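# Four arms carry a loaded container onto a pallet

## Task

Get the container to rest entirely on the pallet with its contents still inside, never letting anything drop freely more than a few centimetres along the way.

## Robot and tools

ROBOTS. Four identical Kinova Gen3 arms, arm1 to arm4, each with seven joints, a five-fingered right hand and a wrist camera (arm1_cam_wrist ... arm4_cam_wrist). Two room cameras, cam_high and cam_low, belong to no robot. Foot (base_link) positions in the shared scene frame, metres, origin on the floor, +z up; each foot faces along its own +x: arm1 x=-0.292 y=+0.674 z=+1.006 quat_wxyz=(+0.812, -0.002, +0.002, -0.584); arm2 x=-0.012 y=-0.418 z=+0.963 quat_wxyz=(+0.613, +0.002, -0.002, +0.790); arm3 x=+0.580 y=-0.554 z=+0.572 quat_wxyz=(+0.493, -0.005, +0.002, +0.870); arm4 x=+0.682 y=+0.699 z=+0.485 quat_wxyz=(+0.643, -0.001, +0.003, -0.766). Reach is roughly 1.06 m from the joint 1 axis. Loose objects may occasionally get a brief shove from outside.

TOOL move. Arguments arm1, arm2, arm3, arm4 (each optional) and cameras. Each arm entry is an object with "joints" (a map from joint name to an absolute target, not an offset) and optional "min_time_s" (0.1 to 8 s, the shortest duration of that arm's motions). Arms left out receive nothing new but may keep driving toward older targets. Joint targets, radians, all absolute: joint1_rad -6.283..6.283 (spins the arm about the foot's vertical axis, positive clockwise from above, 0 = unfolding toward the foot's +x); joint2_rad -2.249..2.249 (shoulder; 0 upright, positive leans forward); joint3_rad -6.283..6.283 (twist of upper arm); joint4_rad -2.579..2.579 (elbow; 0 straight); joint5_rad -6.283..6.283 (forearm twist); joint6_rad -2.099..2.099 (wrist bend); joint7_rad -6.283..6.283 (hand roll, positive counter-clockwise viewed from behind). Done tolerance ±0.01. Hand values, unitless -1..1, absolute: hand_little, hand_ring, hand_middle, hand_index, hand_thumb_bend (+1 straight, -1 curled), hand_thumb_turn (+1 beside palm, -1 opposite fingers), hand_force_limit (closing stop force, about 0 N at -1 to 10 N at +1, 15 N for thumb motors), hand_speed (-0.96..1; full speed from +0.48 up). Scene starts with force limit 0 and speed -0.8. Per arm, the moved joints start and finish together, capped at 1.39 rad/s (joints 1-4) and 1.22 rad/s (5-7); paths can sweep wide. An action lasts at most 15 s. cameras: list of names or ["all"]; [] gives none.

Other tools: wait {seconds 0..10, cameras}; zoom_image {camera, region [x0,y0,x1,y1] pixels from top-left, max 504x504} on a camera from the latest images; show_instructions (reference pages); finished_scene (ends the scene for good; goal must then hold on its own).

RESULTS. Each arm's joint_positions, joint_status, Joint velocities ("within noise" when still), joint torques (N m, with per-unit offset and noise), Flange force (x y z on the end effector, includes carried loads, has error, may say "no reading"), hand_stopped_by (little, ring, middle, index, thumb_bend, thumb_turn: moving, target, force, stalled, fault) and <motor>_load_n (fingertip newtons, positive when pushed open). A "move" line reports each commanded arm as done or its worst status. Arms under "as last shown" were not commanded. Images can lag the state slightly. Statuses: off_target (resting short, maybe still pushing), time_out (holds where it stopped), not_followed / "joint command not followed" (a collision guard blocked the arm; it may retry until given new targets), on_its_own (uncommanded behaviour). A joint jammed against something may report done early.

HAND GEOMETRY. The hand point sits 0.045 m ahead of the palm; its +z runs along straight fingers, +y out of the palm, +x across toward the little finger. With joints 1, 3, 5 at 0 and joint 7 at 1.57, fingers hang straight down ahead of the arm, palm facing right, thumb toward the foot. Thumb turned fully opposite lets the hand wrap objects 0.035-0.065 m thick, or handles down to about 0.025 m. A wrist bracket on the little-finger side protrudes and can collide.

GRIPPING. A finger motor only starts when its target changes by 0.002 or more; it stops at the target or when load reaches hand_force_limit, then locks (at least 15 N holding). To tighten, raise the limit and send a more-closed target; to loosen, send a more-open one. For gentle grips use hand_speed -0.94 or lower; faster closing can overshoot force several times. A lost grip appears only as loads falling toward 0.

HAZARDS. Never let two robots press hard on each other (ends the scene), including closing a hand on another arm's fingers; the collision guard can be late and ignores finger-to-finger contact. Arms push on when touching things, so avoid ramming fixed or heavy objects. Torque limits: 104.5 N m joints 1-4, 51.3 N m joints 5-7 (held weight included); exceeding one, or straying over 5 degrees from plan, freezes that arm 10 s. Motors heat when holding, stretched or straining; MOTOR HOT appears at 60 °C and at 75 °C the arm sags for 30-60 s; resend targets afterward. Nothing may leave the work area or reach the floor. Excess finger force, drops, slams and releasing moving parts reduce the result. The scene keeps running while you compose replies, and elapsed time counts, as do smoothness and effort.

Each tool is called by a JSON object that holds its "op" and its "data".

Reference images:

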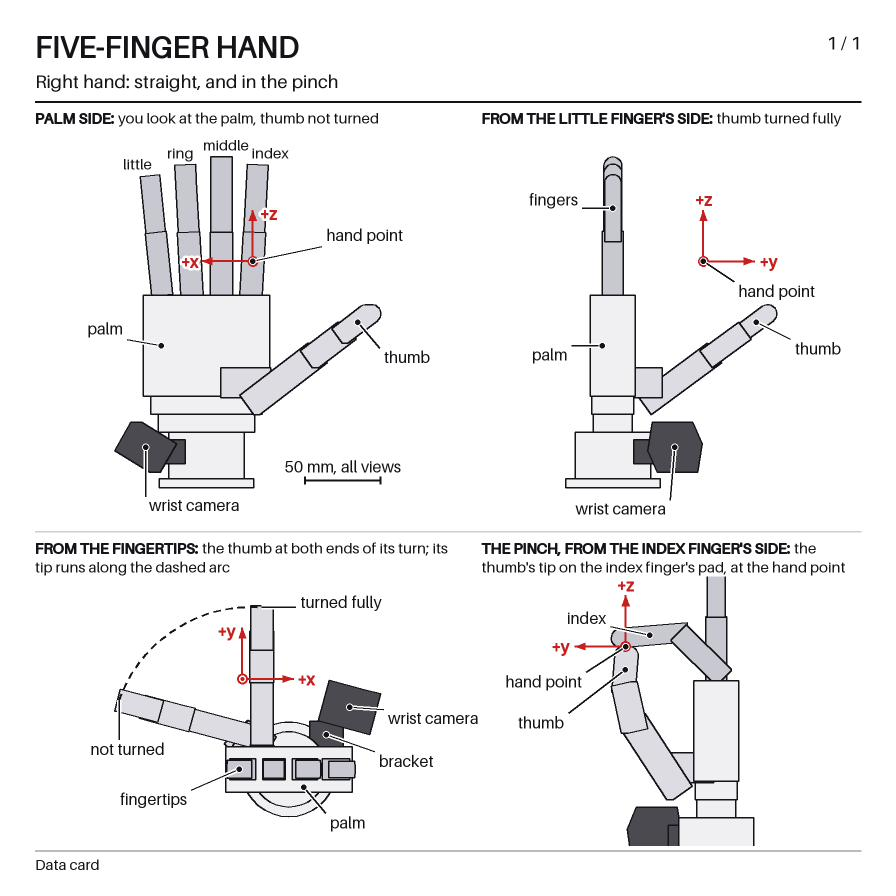

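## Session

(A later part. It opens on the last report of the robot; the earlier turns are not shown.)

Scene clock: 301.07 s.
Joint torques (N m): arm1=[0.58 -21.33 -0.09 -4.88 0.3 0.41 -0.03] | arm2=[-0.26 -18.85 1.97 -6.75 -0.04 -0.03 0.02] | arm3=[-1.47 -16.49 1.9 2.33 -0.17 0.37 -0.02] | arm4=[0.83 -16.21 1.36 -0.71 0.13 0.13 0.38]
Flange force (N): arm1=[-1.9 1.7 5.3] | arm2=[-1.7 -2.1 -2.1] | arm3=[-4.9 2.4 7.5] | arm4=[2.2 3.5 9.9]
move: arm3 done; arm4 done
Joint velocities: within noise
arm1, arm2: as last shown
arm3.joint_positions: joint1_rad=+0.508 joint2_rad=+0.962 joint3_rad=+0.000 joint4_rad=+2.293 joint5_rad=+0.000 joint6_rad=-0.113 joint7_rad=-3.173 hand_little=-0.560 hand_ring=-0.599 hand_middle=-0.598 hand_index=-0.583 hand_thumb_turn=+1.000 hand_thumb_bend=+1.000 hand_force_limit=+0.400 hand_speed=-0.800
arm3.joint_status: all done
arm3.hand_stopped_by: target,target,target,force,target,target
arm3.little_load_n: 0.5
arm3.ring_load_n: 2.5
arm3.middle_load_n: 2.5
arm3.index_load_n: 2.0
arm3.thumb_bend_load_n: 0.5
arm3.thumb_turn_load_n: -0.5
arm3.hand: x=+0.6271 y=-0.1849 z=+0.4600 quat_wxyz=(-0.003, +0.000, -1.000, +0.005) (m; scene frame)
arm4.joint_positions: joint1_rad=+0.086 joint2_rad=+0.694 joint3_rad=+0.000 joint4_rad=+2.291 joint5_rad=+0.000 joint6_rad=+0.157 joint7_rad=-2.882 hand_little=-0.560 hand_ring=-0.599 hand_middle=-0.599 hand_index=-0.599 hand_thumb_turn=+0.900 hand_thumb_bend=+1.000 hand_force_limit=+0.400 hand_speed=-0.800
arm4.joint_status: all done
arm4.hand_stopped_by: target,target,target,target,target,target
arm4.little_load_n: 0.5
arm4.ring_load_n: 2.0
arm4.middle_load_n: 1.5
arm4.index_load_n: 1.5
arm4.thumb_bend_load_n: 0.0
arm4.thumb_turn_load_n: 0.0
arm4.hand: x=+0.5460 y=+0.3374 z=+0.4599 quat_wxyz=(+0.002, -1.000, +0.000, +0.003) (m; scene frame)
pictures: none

{"op": "move", "data": {"arm3": {"joints":{"joint1_rad":0.7283,"joint2_rad":1.1389,"joint4_rad":2.1984,"joint6_rad":-0.1957,"joint7_rad":-2.9531},"min_time_s":1.5}, "arm4": {"joints":{"joint1_rad":-0.1393,"joint2_rad":0.8837,"joint4_rad":2.329,"joint6_rad":-0.0711,"joint7_rad":-3.1069},"min_time_s":1.5}, "cameras": ["cam_low", "cam_high"]}}

Scene clock: 303.60 s.
Joint torques (N m): arm1=[0.6 -21.3 0 -4.89 0.27 0.33 -0.05] | arm2=[-0.26 -18.82 2 -6.67 -0.02 -0.02 0.07] | arm3=[-1.24 -17.38 2.26 3.44 -0.25 0.49 -0.08] | arm4=[0.78 -16.38 1.41 2.18 0.07 0.3 0.36]
Flange force (N): arm1=[-2.0 1.7 5.1] | arm2=[-2.0 -2.2 -2.3] | arm3=[-4.5 1.8 7.9] | arm4=[2.7 3.6 9.9]
move: arm3 done; arm4 done
Joint velocities: within noise
arm1, arm2: as last shown
arm2.ring_load_n: 0.5
arm3.joint_positions: joint1_rad=+0.728 joint2_rad=+1.139 joint3_rad=+0.000 joint4_rad=+2.198 joint5_rad=+0.000 joint6_rad=-0.196 joint7_rad=-2.953 hand_little=-0.560 hand_ring=-0.599 hand_middle=-0.598 hand_index=-0.583 hand_thumb_turn=+1.000 hand_thumb_bend=+1.000 hand_force_limit=+0.400 hand_speed=-0.800
arm3.joint_status: all done
arm3.hand_stopped_by: target,target,target,force,target,target
arm3.little_load_n: 0.5
arm3.ring_load_n: 2.0
arm3.middle_load_n: 2.5
arm3.index_load_n: 2.5
arm3.thumb_bend_load_n: 0.5
arm3.thumb_turn_load_n: -1.0
arm3.hand: x=+0.6971 y=-0.1852 z=+0.4000 quat_wxyz=(-0.003, +0.000, -1.000, +0.005) (m; scene frame)
arm4.joint_positions: joint1_rad=-0.139 joint2_rad=+0.884 joint3_rad=+0.000 joint4_rad=+2.329 joint5_rad=+0.000 joint6_rad=-0.071 joint7_rad=-3.107 hand_little=-0.560 hand_ring=-0.599 hand_middle=-0.599 hand_index=-0.599 hand_thumb_turn=+0.900 hand_thumb_bend=+1.000 hand_force_limit=+0.400 hand_speed=-0.800
arm4.joint_status: all done
arm4.hand_stopped_by: target,target,target,target,target,target
arm4.little_load_n: 0.5
arm4.ring_load_n: 1.5
arm4.middle_load_n: 1.5
arm4.index_load_n: 2.0
arm4.thumb_bend_load_n: 0.0
arm4.thumb_turn_load_n: 0.0
arm4.hand: x=+0.6161 y=+0.3369 z=+0.3999 quat_wxyz=(+0.002, -1.000, -0.001, +0.003) (m; scene frame)
pictures: cam_high, cam_low
Images, in order (width x height): cam_high 672x504, cam_low 672x504.

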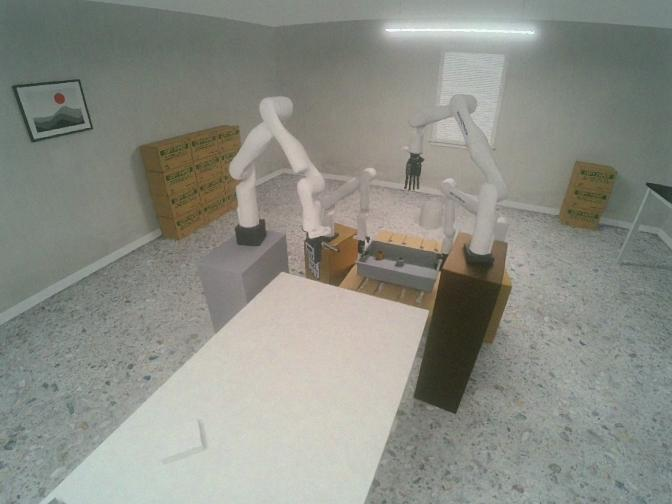

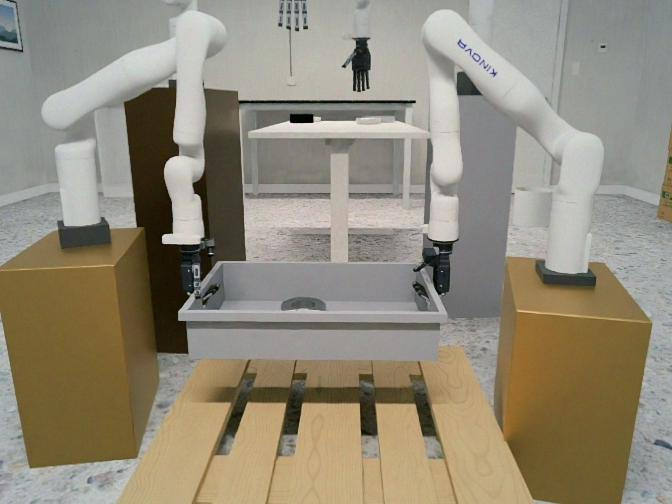

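{"op": "move", "data": {"arm3": {"joints":{"joint1_rad":0.9284,"joint2_rad":1.3172,"joint4_rad":2.0211,"joint6_rad":-0.1967,"joint7_rad":-2.753},"min_time_s":1.5}, "arm4": {"joints":{"joint1_rad":-0.3706,"joint2_rad":1.103,"joint4_rad":2.2692,"joint6_rad":-0.2306,"joint7_rad":-3.3382},"min_time_s":1.5}}}

{"op": "move", "data": {"arm3": {"joints":{"joint1_rad":1.0531,"joint2_rad":1.4572,"joint4_rad":1.836,"joint6_rad":-0.1516,"joint7_rad":-2.6283},"min_time_s":1.5}, "arm4": {"joints":{"joint1_rad":-0.5272,"joint2_rad":1.2667,"joint4_rad":2.156,"joint6_rad":-0.2811,"joint7_rad":-3.4948},"min_time_s":1.5}, "cameras": ["cam_low"]}}

Scene clock: 307.20 s.
Joint torques (N m): arm1=[0.61 -21.33 -0.05 -4.92 0.28 0.38 0.03] | arm2=[-0.25 -18.88 2.05 -6.7 -0.08 -0.02 0.03] | arm3=[-0.57 -17.55 3.14 4.78 -0.27 1.04 -0.16] | arm4=[0.64 -16.04 1.26 5.55 -0.04 1.15 0.31]
Flange force (N): arm1=[-1.8 1.8 5.3] | arm2=[-1.9 -2.2 -2.2] | arm3=[-4.0 3.9 8.3] | arm4=[3.1 5.6 10.1]
move: arm3 done; arm4 done
Joint velocities: within noise
arm1, arm2: as last shown
arm2.ring_load_n: 0.0
arm3.joint_positions: joint1_rad=+0.928 joint2_rad=+1.317 joint3_rad=+0.000 joint4_rad=+2.021 joint5_rad=+0.000 joint6_rad=-0.197 joint7_rad=-2.753 hand_little=-0.560 hand_ring=-0.599 hand_middle=-0.598 hand_index=-0.583 hand_thumb_turn=+1.000 hand_thumb_bend=+1.000 hand_force_limit=+0.400 hand_speed=-0.800
arm3.joint_status: all done
arm3.hand_stopped_by: target,target,target,force,target,target
arm3.little_load_n: 0.5
arm3.ring_load_n: 1.5
arm3.middle_load_n: 2.5
arm3.index_load_n: 2.5
arm3.thumb_bend_load_n: 0.5
arm3.thumb_turn_load_n: -1.5
arm3.hand: x=+0.7670 y=-0.1859 z=+0.3299 quat_wxyz=(-0.003, +0.000, -1.000, +0.005) (m; scene frame)
arm4.joint_positions: joint1_rad=-0.371 joint2_rad=+1.103 joint3_rad=+0.000 joint4_rad=+2.269 joint5_rad=+0.000 joint6_rad=-0.231 joint7_rad=-3.338 hand_little=-0.560 hand_ring=-0.599 hand_middle=-0.599 hand_index=-0.599 hand_thumb_turn=+0.900 hand_thumb_bend=+1.000 hand_force_limit=+0.400 hand_speed=-0.800
arm4.joint_status: all done
arm4.hand_stopped_by: target,target,target,target,target,target
arm4.little_load_n: 0.5
arm4.ring_load_n: 1.5
arm4.middle_load_n: 1.5
arm4.index_load_n: 2.5
arm4.thumb_bend_load_n: 0.0
arm4.thumb_turn_load_n: 0.0
arm4.hand: x=+0.6859 y=+0.3364 z=+0.3299 quat_wxyz=(+0.002, -1.000, +0.000, +0.003) (m; scene frame)
pictures: none

Scene clock: 309.03 s.
Joint torques (N m): arm1=[0.61 -21.31 -0.08 -4.79 0.31 0.4 0.03] | arm2=[-0.27 -18.82 1.95 -6.75 -0.09 -0.06 0.05] | arm3=[0.24 -17.85 3.98 4.89 -0.44 1.34 -0.18] | arm4=[0.3 -15.81 0.67 7.06 0 1.65 0.32]
Flange force (N): arm1=[-2.1 2.0 5.3] | arm2=[-1.8 -2.1 -2.3] | arm3=[-3.4 5.0 8.6] | arm4=[3.2 7.0 10.3]
move: arm3 done; arm4 done
Joint velocities: within noise
arm1, arm2: as last shown
arm3.joint_positions: joint1_rad=+1.053 joint2_rad=+1.457 joint3_rad=+0.000 joint4_rad=+1.836 joint5_rad=+0.000 joint6_rad=-0.152 joint7_rad=-2.628 hand_little=-0.560 hand_ring=-0.599 hand_middle=-0.598 hand_index=-0.583 hand_thumb_turn=+1.000 hand_thumb_bend=+1.000 hand_force_limit=+0.400 hand_speed=-0.800
arm3.joint_status: all done
arm3.hand_stopped_by: target,target,target,force,target,target
arm3.little_load_n: 0.5
arm3.ring_load_n: 1.5
arm3.middle_load_n: 2.5
arm3.index_load_n: 3.0
arm3.thumb_bend_load_n: 0.5
arm3.thumb_turn_load_n: -1.5
arm3.hand: x=+0.8169 y=-0.1865 z=+0.2699 quat_wxyz=(-0.003, +0.000, -1.000, +0.005) (m; scene frame)
arm4.joint_positions: joint1_rad=-0.527 joint2_rad=+1.267 joint3_rad=+0.000 joint4_rad=+2.156 joint5_rad=+0.000 joint6_rad=-0.281 joint7_rad=-3.495 hand_little=-0.560 hand_ring=-0.599 hand_middle=-0.599 hand_index=-0.599 hand_thumb_turn=+0.900 hand_thumb_bend=+1.000 hand_force_limit=+0.400 hand_speed=-0.800
arm4.joint_status: all done
arm4.hand_stopped_by: target,target,target,target,target,target
arm4.little_load_n: 0.0
arm4.ring_load_n: 1.0
arm4.middle_load_n: 1.5
arm4.index_load_n: 3.0
arm4.thumb_bend_load_n: 0.0
arm4.thumb_turn_load_n: 0.0
arm4.hand: x=+0.7361 y=+0.3360 z=+0.2699 quat_wxyz=(+0.002, -1.000, +0.000, +0.003) (m; scene frame)
pictures: cam_low
Images, in order (width x height): cam_low 672x504.

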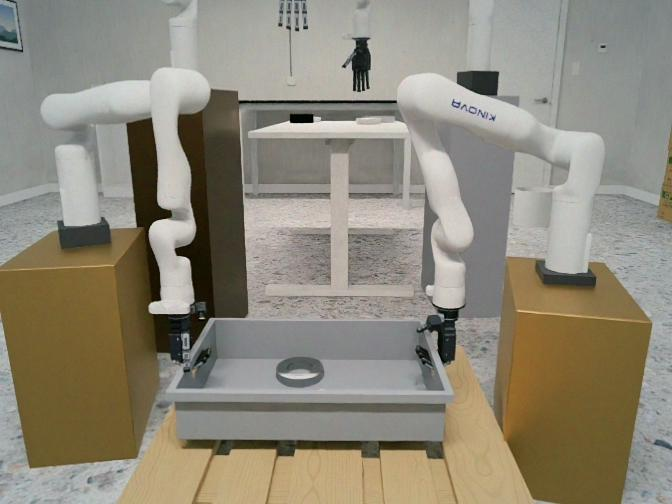

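{"op": "move", "data": {"arm3": {"joints":{"joint1_rad":1.0519,"joint2_rad":1.5533,"joint4_rad":1.7474,"joint6_rad":-0.1591,"joint7_rad":-2.6295},"min_time_s":1.5}, "arm4": {"joints":{"joint1_rad":-0.5276,"joint2_rad":1.3731,"joint4_rad":2.0858,"joint6_rad":-0.3173,"joint7_rad":-3.4952},"min_time_s":1.5}, "cameras": ["cam_low"]}}

{"op": "zoom_image", "data": {"camera": "cam_low", "region": [110, 300, 560, 504]}}

Scene clock: 311.83 s.
Joint torques (N m): arm1=[0.6 -21.26 -0.06 -4.89 0.21 0.38 -0.03] | arm2=[-0.29 -18.88 2.06 -6.77 -0.11 -0.06 0.02] | arm3=[-2.2 -2.26 -1.3 2.46 0.48 2.69 0.17] | arm4=[0.32 -14.42 0.78 3 0.18 0.06 0.51]
Flange force (N): arm1=[-1.8 1.7 5.1] | arm2=[-1.7 -2.2 -2.1] | arm3=[-5.0 -2.4 -33.9] | arm4=[2.4 1.6 -2.5]
move: arm3 done; arm4 done
Joint velocities: within noise
arm1, arm2: as last shown
arm1.little_load_n: -0.5
arm3.joint_positions: joint1_rad=+1.052 joint2_rad=+1.553 joint3_rad=+0.000 joint4_rad=+1.747 joint5_rad=+0.000 joint6_rad=-0.159 joint7_rad=-2.629 hand_little=-0.560 hand_ring=-0.599 hand_middle=-0.599 hand_index=-0.583 hand_thumb_turn=+1.000 hand_thumb_bend=+1.001 hand_force_limit=+0.400 hand_speed=-0.800
arm3.joint_status: all done
arm3.hand_stopped_by: target,target,target,force,target,target
arm3.little_load_n: 0.0
arm3.ring_load_n: 0.0
arm3.middle_load_n: 0.0
arm3.index_load_n: 0.5
arm3.thumb_bend_load_n: 5.0
arm3.thumb_turn_load_n: 0.0
arm3.hand: x=+0.8170 y=-0.1864 z=+0.2299 quat_wxyz=(-0.003, +0.000, -1.000, +0.005) (m; scene frame)
arm4.joint_positions: joint1_rad=-0.528 joint2_rad=+1.373 joint3_rad=+0.000 joint4_rad=+2.086 joint5_rad=+0.000 joint6_rad=-0.317 joint7_rad=-3.495 hand_little=-0.560 hand_ring=-0.599 hand_middle=-0.599 hand_index=-0.599 hand_thumb_turn=+0.900 hand_thumb_bend=+1.000 hand_force_limit=+0.400 hand_speed=-0.800
arm4.joint_status: all done
arm4.hand_stopped_by: target,target,target,target,target,target
arm4.little_load_n: 0.0
arm4.ring_load_n: 0.0
arm4.middle_load_n: 0.0
arm4.index_load_n: 0.0
arm4.thumb_bend_load_n: 0.0
arm4.thumb_turn_load_n: -0.5
arm4.hand: x=+0.7360 y=+0.3359 z=+0.2299 quat_wxyz=(+0.002, -1.000, +0.000, +0.003) (m; scene frame)
pictures: cam_low
Images, in order (width x height): cam_low 672x504.

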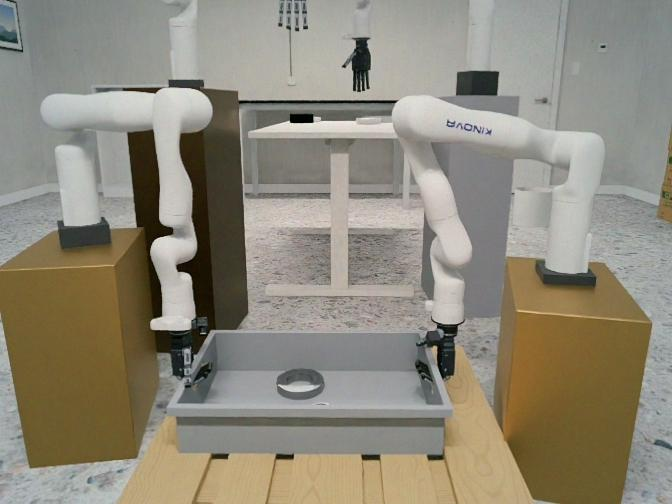

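Scaled by 1.120 from the camera's 672x504 image, which has a finer 960x720 frame.

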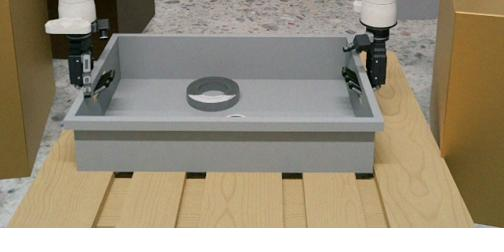

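{"op": "move", "data": {"arm3": {"joints":{"joint2_rad":1.5486,"joint4_rad":1.752,"joint6_rad":-0.159,"hand_index":-0.3,"hand_middle":-0.3,"hand_ring":-0.3,"hand_little":-0.22},"min_time_s":0.8}, "arm4": {"joints":{"hand_index":-0.3,"hand_middle":-0.3,"hand_ring":-0.3,"hand_little":-0.22}}, "cameras": ["arm3_cam_wrist", "arm4_cam_wrist"]}}

Scene clock: 314.43 s.
Joint torques (N m): arm1=[0.54 -21.31 0 -4.88 0.25 0.34 -0.08] | arm2=[-0.24 -18.88 1.96 -6.74 -0.08 -0.04 0.11] | arm3=[-2.49 -8.44 -0.61 3.47 0.2 1.95 0.09] | arm4=[0.31 -14.5 0.75 2.98 0.16 0.08 0.47]
Flange force (N): arm1=[-2.1 1.5 5.2] | arm2=[-2.0 -2.0 -2.2] | arm3=[-7.6 -0.5 -16.9] | arm4=[2.2 1.5 -2.3]
move: arm3 done; arm4 done
Joint velocities: within noise
arm1, arm2: as last shown
arm1.little_load_n: 0.0
arm3.joint_positions: joint1_rad=+1.052 joint2_rad=+1.549 joint3_rad=+0.000 joint4_rad=+1.752 joint5_rad=+0.000 joint6_rad=-0.159 joint7_rad=-2.629 hand_little=-0.220 hand_ring=-0.300 hand_middle=-0.300 hand_index=-0.300 hand_thumb_turn=+1.000 hand_thumb_bend=+1.001 hand_force_limit=+0.400 hand_speed=-0.800
arm3.joint_status: all done
arm3.hand_stopped_by: target,target,target,target,target,target
arm3.little_load_n: 0.0
arm3.ring_load_n: 0.0
arm3.middle_load_n: 0.0
arm3.index_load_n: 0.0
arm3.thumb_bend_load_n: 2.0
arm3.thumb_turn_load_n: -1.0
arm3.hand: x=+0.8169 y=-0.1864 z=+0.2319 quat_wxyz=(-0.003, +0.000, -1.000, +0.005) (m; scene frame)
arm4.joint_positions: joint1_rad=-0.528 joint2_rad=+1.373 joint3_rad=+0.000 joint4_rad=+2.086 joint5_rad=+0.000 joint6_rad=-0.317 joint7_rad=-3.495 hand_little=-0.220 hand_ring=-0.300 hand_middle=-0.300 hand_index=-0.300 hand_thumb_turn=+0.900 hand_thumb_bend=+1.000 hand_force_limit=+0.400 hand_speed=-0.800
arm4.joint_status: all done
arm4.hand_stopped_by: target,target,target,target,target,target
arm4.little_load_n: 0.0
arm4.ring_load_n: 0.0
arm4.middle_load_n: 0.0
arm4.index_load_n: 0.0
arm4.thumb_bend_load_n: 0.0
arm4.thumb_turn_load_n: -1.0
arm4.hand: x=+0.7360 y=+0.3360 z=+0.2299 quat_wxyz=(+0.002, -1.000, +0.000, +0.003) (m; scene frame)
pictures: arm3_cam_wrist, arm4_cam_wrist
Images, in order (width x height): arm3_cam_wrist 672x504, arm4_cam_wrist 672x504.

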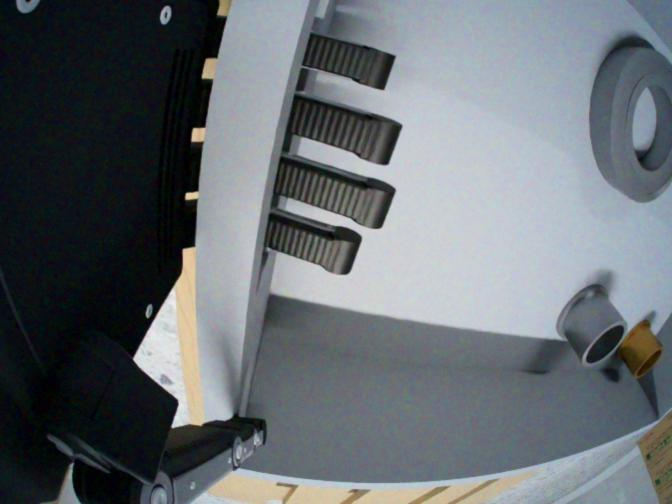

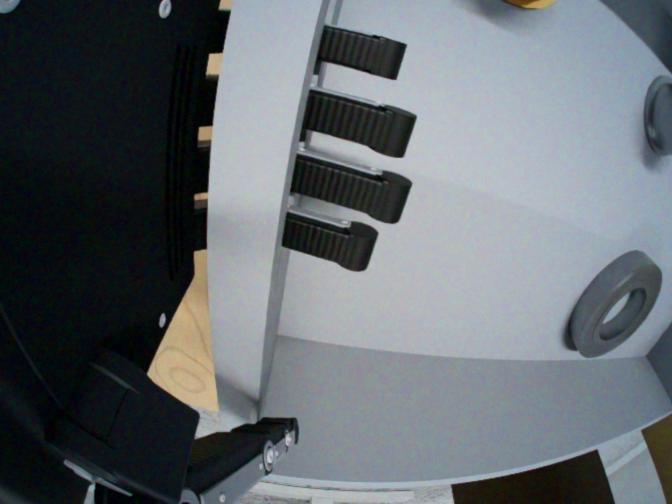

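{"op": "move", "data": {"arm3": {"joints":{"joint2_rad":1.5328,"joint4_rad":1.7671,"joint6_rad":-0.1583,"hand_index":0.0,"hand_middle":0.0,"hand_ring":0.0,"hand_little":0.12,"hand_speed":-0.6},"min_time_s":1.5}, "arm4": {"joints":{"joint2_rad":1.3507,"joint4_rad":2.1017,"joint6_rad":-0.3108,"hand_index":0.0,"hand_middle":0.0,"hand_ring":0.0,"hand_little":0.12,"hand_thumb_turn":1.0,"hand_speed":-0.6},"min_time_s":1.5}, "cameras": ["arm3_cam_wrist", "arm4_cam_wrist", "cam_low"]}}

Scene clock: 316.87 s.
Joint torques (N m): arm1=[0.61 -21.22 0.01 -4.78 0.33 0.33 -0.03] | arm2=[-0.3 -18.81 2.02 -6.75 -0.09 -0.04 0.07] | arm3=[-1.83 -15.96 1.7 1.17 -0.02 0 0.16] | arm4=[-0.72 -7.09 -0.95 6.19 0.64 2.84 0.78]
Flange force (N): arm1=[-2.2 1.9 4.9] | arm2=[-1.7 -2.1 -2.2] | arm3=[-4.2 -2.2 -4.4] | arm4=[1.4 7.4 -13.6]
move: arm3 off_target; arm4 off_target
Joint velocities: within noise
arm1.joint_positions: joint1_rad=+0.653 joint2_rad=+0.840 joint3_rad=+0.000 joint4_rad=+1.666 joint5_rad=+0.000 joint6_rad=+0.636 joint7_rad=-1.857 hand_little=+1.000 hand_ring=+1.000 hand_middle=+1.000 hand_index=+1.000 hand_thumb_turn=-1.000 hand_thumb_bend=+1.000 hand_force_limit=-0.700 hand_speed=-0.200
arm1.joint_status: not commanded
arm1.hand_stopped_by: target,target,target,target,target,target
arm1.little_load_n: 0.0
arm1.ring_load_n: 0.0
arm1.middle_load_n: 0.0
arm1.index_load_n: 0.0
arm1.thumb_bend_load_n: 0.0
arm1.thumb_turn_load_n: 0.0
arm1.hand: x=-0.4456 y=+0.1486 z=+0.9985 quat_wxyz=(+0.001, -0.888, -0.460, +0.003) (m; scene frame)
arm2.joint_positions: joint1_rad=+0.901 joint2_rad=+0.654 joint3_rad=+0.000 joint4_rad=+1.279 joint5_rad=+0.000 joint6_rad=+1.209 joint7_rad=-0.841 hand_little=+1.000 hand_ring=+1.000 hand_middle=+1.000 hand_index=+1.000 hand_thumb_turn=-1.000 hand_thumb_bend=+1.000 hand_force_limit=-0.700 hand_speed=-0.200
arm2.joint_status: not commanded
arm2.hand_stopped_by: target,target,target,target,target,target
arm2.little_load_n: 0.0
arm2.ring_load_n: 0.0
arm2.middle_load_n: 0.0
arm2.index_load_n: 0.0
arm2.thumb_bend_load_n: 0.0
arm2.thumb_turn_load_n: 0.0
arm2.hand: x=+0.2781 y=+0.0295 z=+1.1506 quat_wxyz=(-0.002, +0.735, -0.678, -0.002) (m; scene frame)
arm3.joint_positions: joint1_rad=+1.052 joint2_rad=+1.533 joint3_rad=+0.000 joint4_rad=+1.767 joint5_rad=+0.000 joint6_rad=-0.158 joint7_rad=-2.629 hand_little=+0.033 hand_ring=-0.001 hand_middle=+0.000 hand_index=+0.000 hand_thumb_turn=+1.000 hand_thumb_bend=+1.000 hand_force_limit=+0.400 hand_speed=-0.600
arm3.joint_status: hand_little off_target (ended at +0.033, target +0.120); the others done
arm3.hand_stopped_by: stalled,target,target,target,target,target
arm3.little_load_n: 0.0
arm3.ring_load_n: 0.0
arm3.middle_load_n: 0.0
arm3.index_load_n: 0.0
arm3.thumb_bend_load_n: 0.0
arm3.thumb_turn_load_n: 0.0
arm3.hand: x=+0.8169 y=-0.1863 z=+0.2385 quat_wxyz=(-0.003, +0.000, -1.000, +0.005) (m; scene frame)
arm4.joint_positions: joint1_rad=-0.528 joint2_rad=+1.351 joint3_rad=+0.000 joint4_rad=+2.102 joint5_rad=+0.000 joint6_rad=-0.311 joint7_rad=-3.495 hand_little=+0.070 hand_ring=+0.000 hand_middle=+0.000 hand_index=+0.000 hand_thumb_turn=+1.000 hand_thumb_bend=+1.000 hand_force_limit=+0.400 hand_speed=-0.600
arm4.joint_status: hand_little off_target (ended at +0.070, target +0.120); the others done
arm4.hand_stopped_by: stalled,target,target,target,target,target
arm4.little_load_n: -11.0
arm4.ring_load_n: 0.0
arm4.middle_load_n: 0.0
arm4.index_load_n: 0.0
arm4.thumb_bend_load_n: 0.0
arm4.thumb_turn_load_n: 0.0
arm4.hand: x=+0.7361 y=+0.3359 z=+0.2385 quat_wxyz=(+0.002, -1.000, +0.000, +0.003) (m; scene frame)
pictures: arm3_cam_wrist, arm4_cam_wrist, cam_low
Images, in order (width x height): arm3_cam_wrist 672x504, arm4_cam_wrist 672x504, cam_low 672x504.

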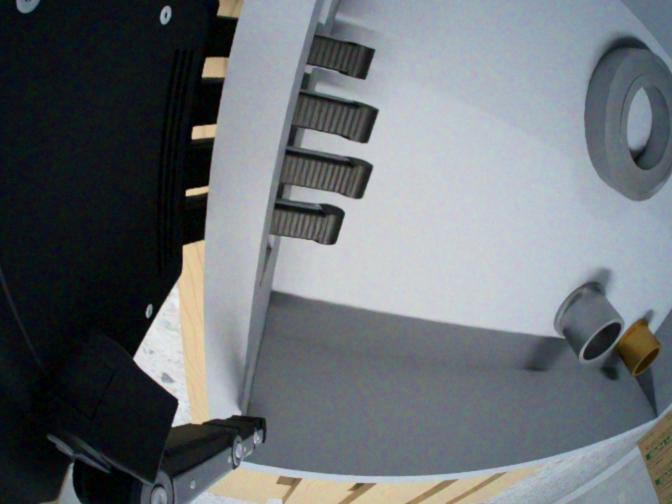

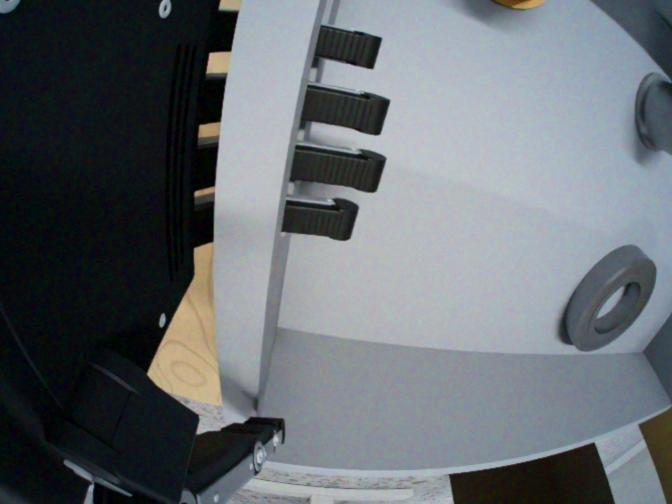

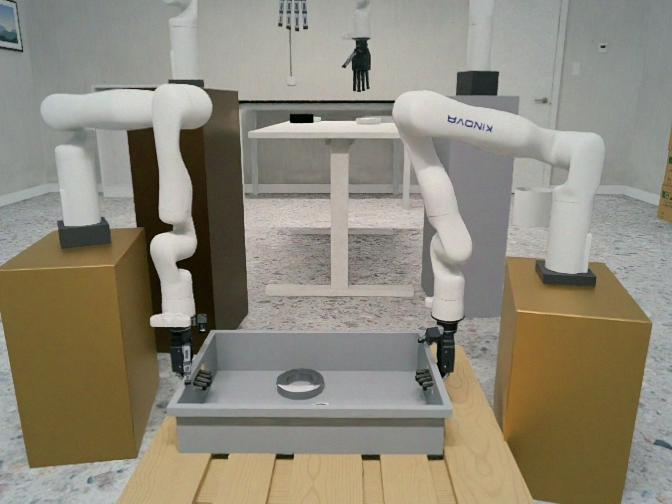

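{"op": "move", "data": {"arm3": {"joints":{"joint2_rad":1.5256,"joint4_rad":1.7739,"joint6_rad":-0.1579,"hand_little":0.0},"min_time_s":0.8}, "arm4": {"joints":{"joint2_rad":1.3428,"joint4_rad":2.1071,"joint6_rad":-0.3083,"hand_little":0.0},"min_time_s":0.8}, "cameras": ["arm2_cam_wrist"]}}

Scene clock: 318.53 s.
Joint torques (N m): arm1=[0.54 -21.25 0.03 -4.82 0.26 0.41 -0.04] | arm2=[-0.25 -18.78 2 -6.73 -0.1 -0.04 0.03] | arm3=[-1.87 -16.01 1.67 1.14 -0.01 0.04 0.12] | arm4=[0.33 -14.8 0.83 2.65 0.19 -0.05 0.51]
Flange force (N): arm1=[-2.0 1.6 5.2] | arm2=[-1.8 -2.0 -2.3] | arm3=[-4.2 -2.4 -4.3] | arm4=[2.2 0.9 -2.1]
move: arm3 done; arm4 done
Joint velocities: within noise
arm1, arm2: as last shown
arm3.joint_positions: joint1_rad=+1.052 joint2_rad=+1.526 joint3_rad=+0.000 joint4_rad=+1.774 joint5_rad=+0.000 joint6_rad=-0.158 joint7_rad=-2.629 hand_little=+0.000 hand_ring=-0.001 hand_middle=+0.000 hand_index=+0.000 hand_thumb_turn=+1.000 hand_thumb_bend=+1.000 hand_force_limit=+0.400 hand_speed=-0.600
arm3.joint_status: all done
arm3.hand_stopped_by: target,target,target,target,target,target
arm3.little_load_n: 0.5
arm3.ring_load_n: 0.0
arm3.middle_load_n: 0.0
arm3.index_load_n: 0.0
arm3.thumb_bend_load_n: 0.0
arm3.thumb_turn_load_n: 0.0
arm3.hand: x=+0.8169 y=-0.1863 z=+0.2415 quat_wxyz=(-0.003, +0.000, -1.000, +0.005) (m; scene frame)
arm4.joint_positions: joint1_rad=-0.528 joint2_rad=+1.343 joint3_rad=+0.000 joint4_rad=+2.107 joint5_rad=+0.000 joint6_rad=-0.308 joint7_rad=-3.495 hand_little=+0.000 hand_ring=+0.000 hand_middle=+0.000 hand_index=+0.000 hand_thumb_turn=+1.000 hand_thumb_bend=+1.000 hand_force_limit=+0.400 hand_speed=-0.600
arm4.joint_status: all done
arm4.hand_stopped_by: target,target,target,target,target,target
arm4.little_load_n: 0.0
arm4.ring_load_n: 0.0
arm4.middle_load_n: 0.0
arm4.index_load_n: 0.0
arm4.thumb_bend_load_n: 0.0
arm4.thumb_turn_load_n: 0.0
arm4.hand: x=+0.7361 y=+0.3359 z=+0.2415 quat_wxyz=(+0.002, -1.000, +0.000, +0.003) (m; scene frame)
pictures: arm2_cam_wrist
Images, in order (width x height): arm2_cam_wrist 672x504.

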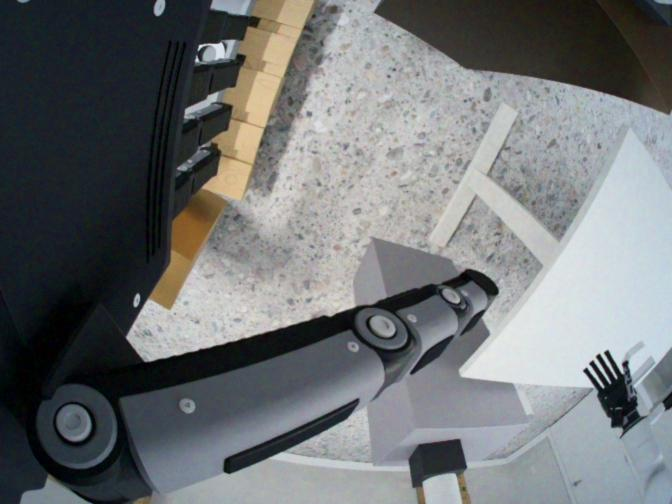

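{"op": "move", "data": {"arm3": {"joints":{"joint1_rad":1.0796,"joint2_rad":1.5334,"joint4_rad":1.8203,"joint6_rad":-0.2121,"joint7_rad":-2.6018},"min_time_s":1.5}, "arm4": {"joints":{"joint1_rad":-0.551,"joint2_rad":1.361,"joint4_rad":2.1595,"joint6_rad":-0.379,"joint7_rad":-3.5186},"min_time_s":1.5}, "cameras": ["arm3_cam_wrist", "arm4_cam_wrist"]}}

Scene clock: 321.27 s.
Joint torques (N m): arm1=[0.51 -21.24 -0.06 -4.84 0.33 0.38 -0.01] | arm2=[-0.25 -18.88 1.97 -6.72 -0.09 -0.03 0.04] | arm3=[-1.91 -15.61 1.59 1.55 0.05 -0.02 0.09] | arm4=[0.18 -11.63 0.29 4.09 0.33 0.95 0.54]
Flange force (N): arm1=[-2.0 1.6 5.1] | arm2=[-1.9 -2.2 -2.2] | arm3=[-4.4 -2.3 -4.3] | arm4=[2.5 2.7 -6.8]
move: arm3 done; arm4 done
Joint velocities: within noise
arm1, arm2: as last shown
arm3.joint_positions: joint1_rad=+1.080 joint2_rad=+1.533 joint3_rad=+0.000 joint4_rad=+1.820 joint5_rad=+0.000 joint6_rad=-0.212 joint7_rad=-2.602 hand_little=+0.000 hand_ring=-0.001 hand_middle=+0.000 hand_index=+0.000 hand_thumb_turn=+1.000 hand_thumb_bend=+1.000 hand_force_limit=+0.400 hand_speed=-0.600
arm3.joint_status: all done
arm3.hand_stopped_by: target,target,target,target,target,target
arm3.little_load_n: 0.0
arm3.ring_load_n: 0.0
arm3.middle_load_n: 0.5
arm3.index_load_n: 0.0
arm3.thumb_bend_load_n: 0.0
arm3.thumb_turn_load_n: 0.0
arm3.hand: x=+0.8169 y=-0.2062 z=+0.2415 quat_wxyz=(-0.003, +0.000, -1.000, +0.005) (m; scene frame)
arm4.joint_positions: joint1_rad=-0.551 joint2_rad=+1.361 joint3_rad=+0.000 joint4_rad=+2.159 joint5_rad=+0.000 joint6_rad=-0.379 joint7_rad=-3.519 hand_little=+0.000 hand_ring=+0.000 hand_middle=+0.000 hand_index=+0.000 hand_thumb_turn=+1.000 hand_thumb_bend=+1.000 hand_force_limit=+0.400 hand_speed=-0.600
arm4.joint_status: all done
arm4.hand_stopped_by: target,target,target,target,target,target
arm4.little_load_n: 0.0
arm4.ring_load_n: -2.5
arm4.middle_load_n: -2.0
arm4.index_load_n: -1.5
arm4.thumb_bend_load_n: 0.0
arm4.thumb_turn_load_n: 0.0
arm4.hand: x=+0.7361 y=+0.3558 z=+0.2416 quat_wxyz=(+0.002, -1.000, +0.000, +0.003) (m; scene frame)
pictures: arm3_cam_wrist, arm4_cam_wrist
Images, in order (width x height): arm3_cam_wrist 672x504, arm4_cam_wrist 672x504.

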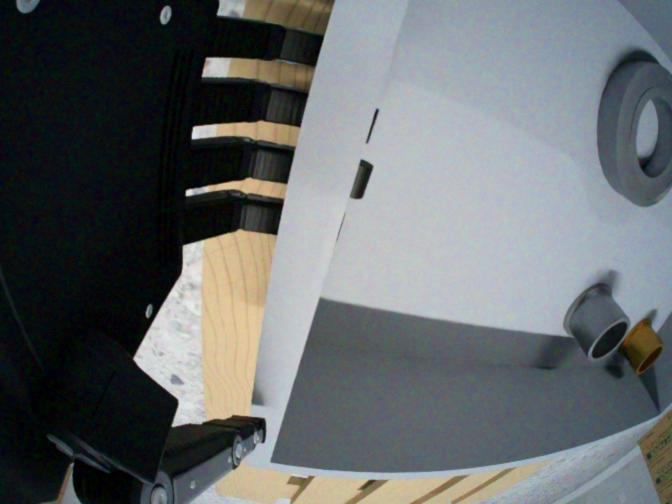

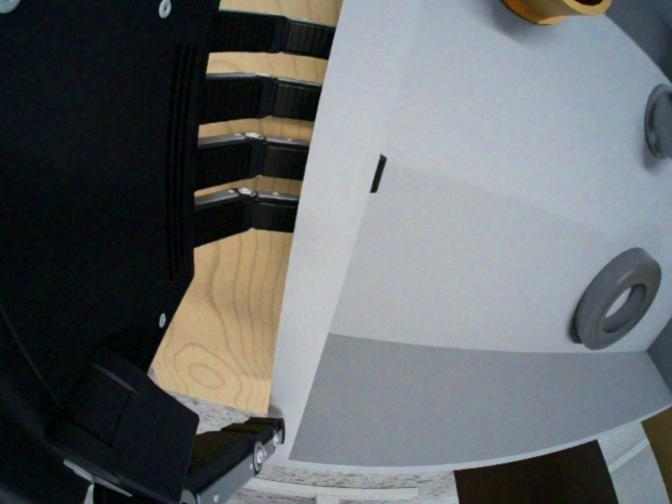

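{"op": "move", "data": {"arm4": {"joints":{"joint2_rad":1.357,"joint4_rad":2.1624,"joint6_rad":-0.3778},"min_time_s":0.5}}}

{"op": "move", "data": {"arm3": {"joints":{"joint1_rad":1.1472,"joint2_rad":1.5565,"joint4_rad":1.9091,"joint6_rad":-0.324,"joint7_rad":-2.5342},"min_time_s":1.5}, "arm4": {"joints":{"joint1_rad":-0.6115,"joint2_rad":1.4056,"joint4_rad":2.2694,"joint6_rad":-0.5335,"joint7_rad":-3.5791},"min_time_s":1.5}, "cameras": ["arm3_cam_wrist", "arm4_cam_wrist", "cam_low"]}}

{"op": "zoom_image", "data": {"camera": "cam_low", "region": [100, 300, 560, 504]}}

Scene clock: 323.40 s.
Joint torques (N m): arm1=[0.54 -21.19 -0.02 -4.81 0.28 0.37 -0.04] | arm2=[-0.29 -18.85 2.03 -6.74 -0.08 -0.05 0.06] | arm3=[-1.87 -15.52 1.74 1.51 0.08 0.07 0.14] | arm4=[0.28 -14.34 0.87 3.14 0.2 -0.08 0.55]
Flange force (N): arm1=[-2.0 1.6 5.0] | arm2=[-1.8 -2.1 -2.2] | arm3=[-4.0 -2.4 -4.6] | arm4=[2.4 1.0 -2.1]
move: arm4 done
Joint velocities: within noise
arm1, arm2, arm3: as last shown
arm2.thumb_bend_load_n: -0.5
arm3.middle_load_n: 0.0
arm4.joint_positions: joint1_rad=-0.551 joint2_rad=+1.357 joint3_rad=+0.000 joint4_rad=+2.162 joint5_rad=+0.000 joint6_rad=-0.378 joint7_rad=-3.519 hand_little=+0.000 hand_ring=+0.000 hand_middle=+0.000 hand_index=+0.000 hand_thumb_turn=+1.000 hand_thumb_bend=+1.000 hand_force_limit=+0.400 hand_speed=-0.600
arm4.joint_status: all done
arm4.hand_stopped_by: target,target,target,target,target,target
arm4.little_load_n: 0.0
arm4.ring_load_n: 0.0
arm4.middle_load_n: 0.0
arm4.index_load_n: 0.0
arm4.thumb_bend_load_n: 0.0
arm4.thumb_turn_load_n: 0.0
arm4.hand: x=+0.7361 y=+0.3559 z=+0.2431 quat_wxyz=(+0.002, -1.000, +0.000, +0.003) (m; scene frame)
pictures: none

Scene clock: 325.23 s.
Joint torques (N m): arm1=[0.6 -21.27 0.03 -4.82 0.23 0.35 -0.07] | arm2=[-0.29 -18.82 1.91 -6.75 -0.09 -0.04 0.05] | arm3=[-1.98 -14.75 1.63 2.49 0.04 0.01 0.15] | arm4=[0.35 -13.41 0.89 4.29 0.18 -0.05 0.53]
Flange force (N): arm1=[-2.1 1.7 5.1] | arm2=[-1.7 -2.1 -2.2] | arm3=[-4.6 -2.1 -4.1] | arm4=[3.0 1.2 -2.0]
move: arm3 done; arm4 done
Joint velocities: within noise
arm1, arm2: as last shown
arm2.thumb_bend_load_n: 0.0
arm3.joint_positions: joint1_rad=+1.147 joint2_rad=+1.557 joint3_rad=+0.000 joint4_rad=+1.909 joint5_rad=+0.000 joint6_rad=-0.324 joint7_rad=-2.534 hand_little=+0.000 hand_ring=-0.001 hand_middle=+0.000 hand_index=+0.000 hand_thumb_turn=+1.000 hand_thumb_bend=+1.000 hand_force_limit=+0.400 hand_speed=-0.600
arm3.joint_status: all done
arm3.hand_stopped_by: target,target,target,target,target,target
arm3.little_load_n: 0.0
arm3.ring_load_n: 0.0
arm3.middle_load_n: 0.0
arm3.index_load_n: 0.0
arm3.thumb_bend_load_n: 0.0
arm3.thumb_turn_load_n: 0.0
arm3.hand: x=+0.8169 y=-0.2483 z=+0.2415 quat_wxyz=(-0.003, +0.000, -1.000, +0.005) (m; scene frame)
arm4.joint_positions: joint1_rad=-0.612 joint2_rad=+1.406 joint3_rad=+0.000 joint4_rad=+2.269 joint5_rad=+0.000 joint6_rad=-0.533 joint7_rad=-3.579 hand_little=+0.000 hand_ring=+0.000 hand_middle=+0.000 hand_index=+0.000 hand_thumb_turn=+1.000 hand_thumb_bend=+1.000 hand_force_limit=+0.400 hand_speed=-0.600
arm4.joint_status: all done
arm4.hand_stopped_by: target,target,target,target,target,target
arm4.little_load_n: 0.0
arm4.ring_load_n: 0.0
arm4.middle_load_n: 0.0
arm4.index_load_n: 0.0
arm4.thumb_bend_load_n: 0.0
arm4.thumb_turn_load_n: 0.0
arm4.hand: x=+0.7361 y=+0.3978 z=+0.2447 quat_wxyz=(+0.002, -1.000, +0.000, +0.003) (m; scene frame)
pictures: arm3_cam_wrist, arm4_cam_wrist, cam_low
Images, in order (width x height): arm3_cam_wrist 672x504, arm4_cam_wrist 672x504, cam_low 672x504.

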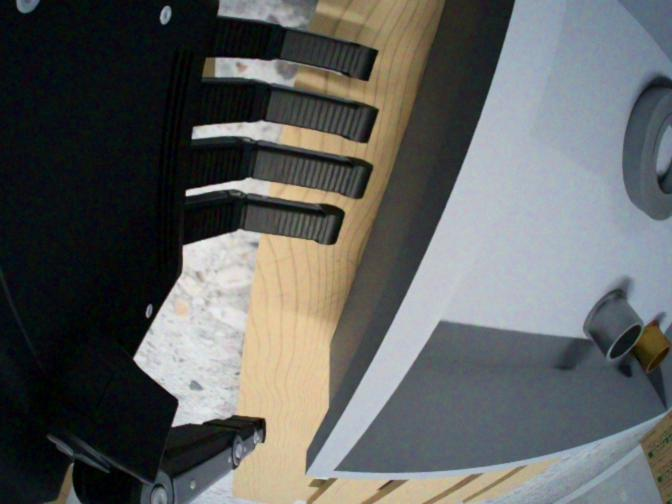

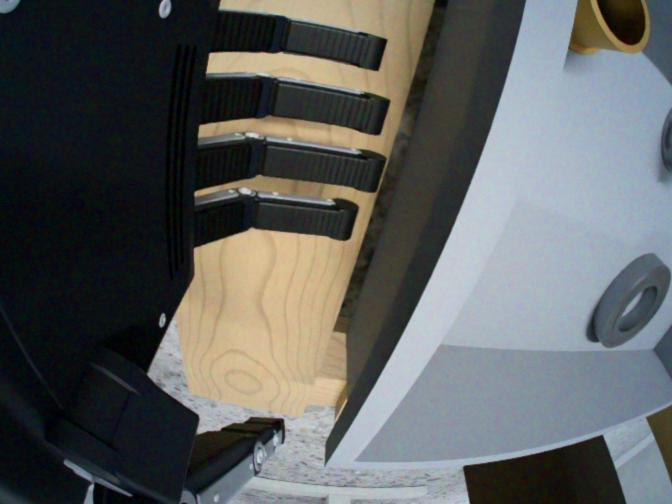

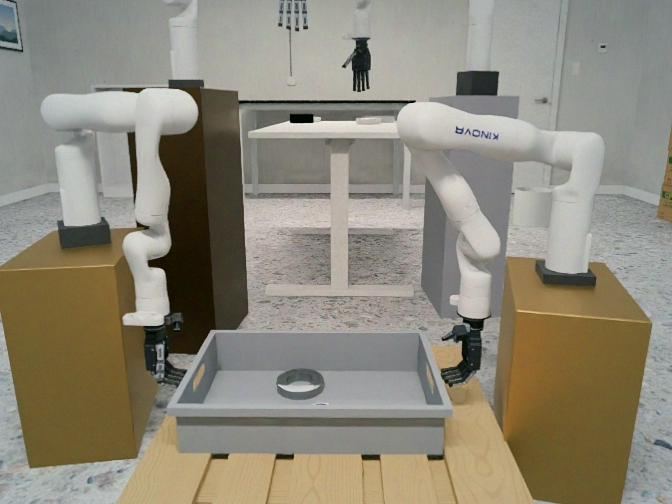

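Scaled by 1.096 from the camera's 672x504 image, which has a finer 960x720 frame.

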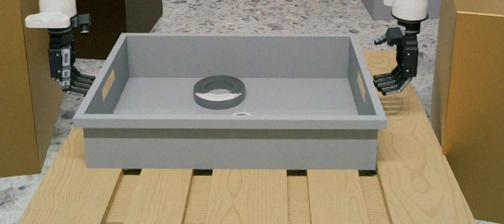

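{"op": "finished_scene", "data": {}}

The scene is finished: the task was done.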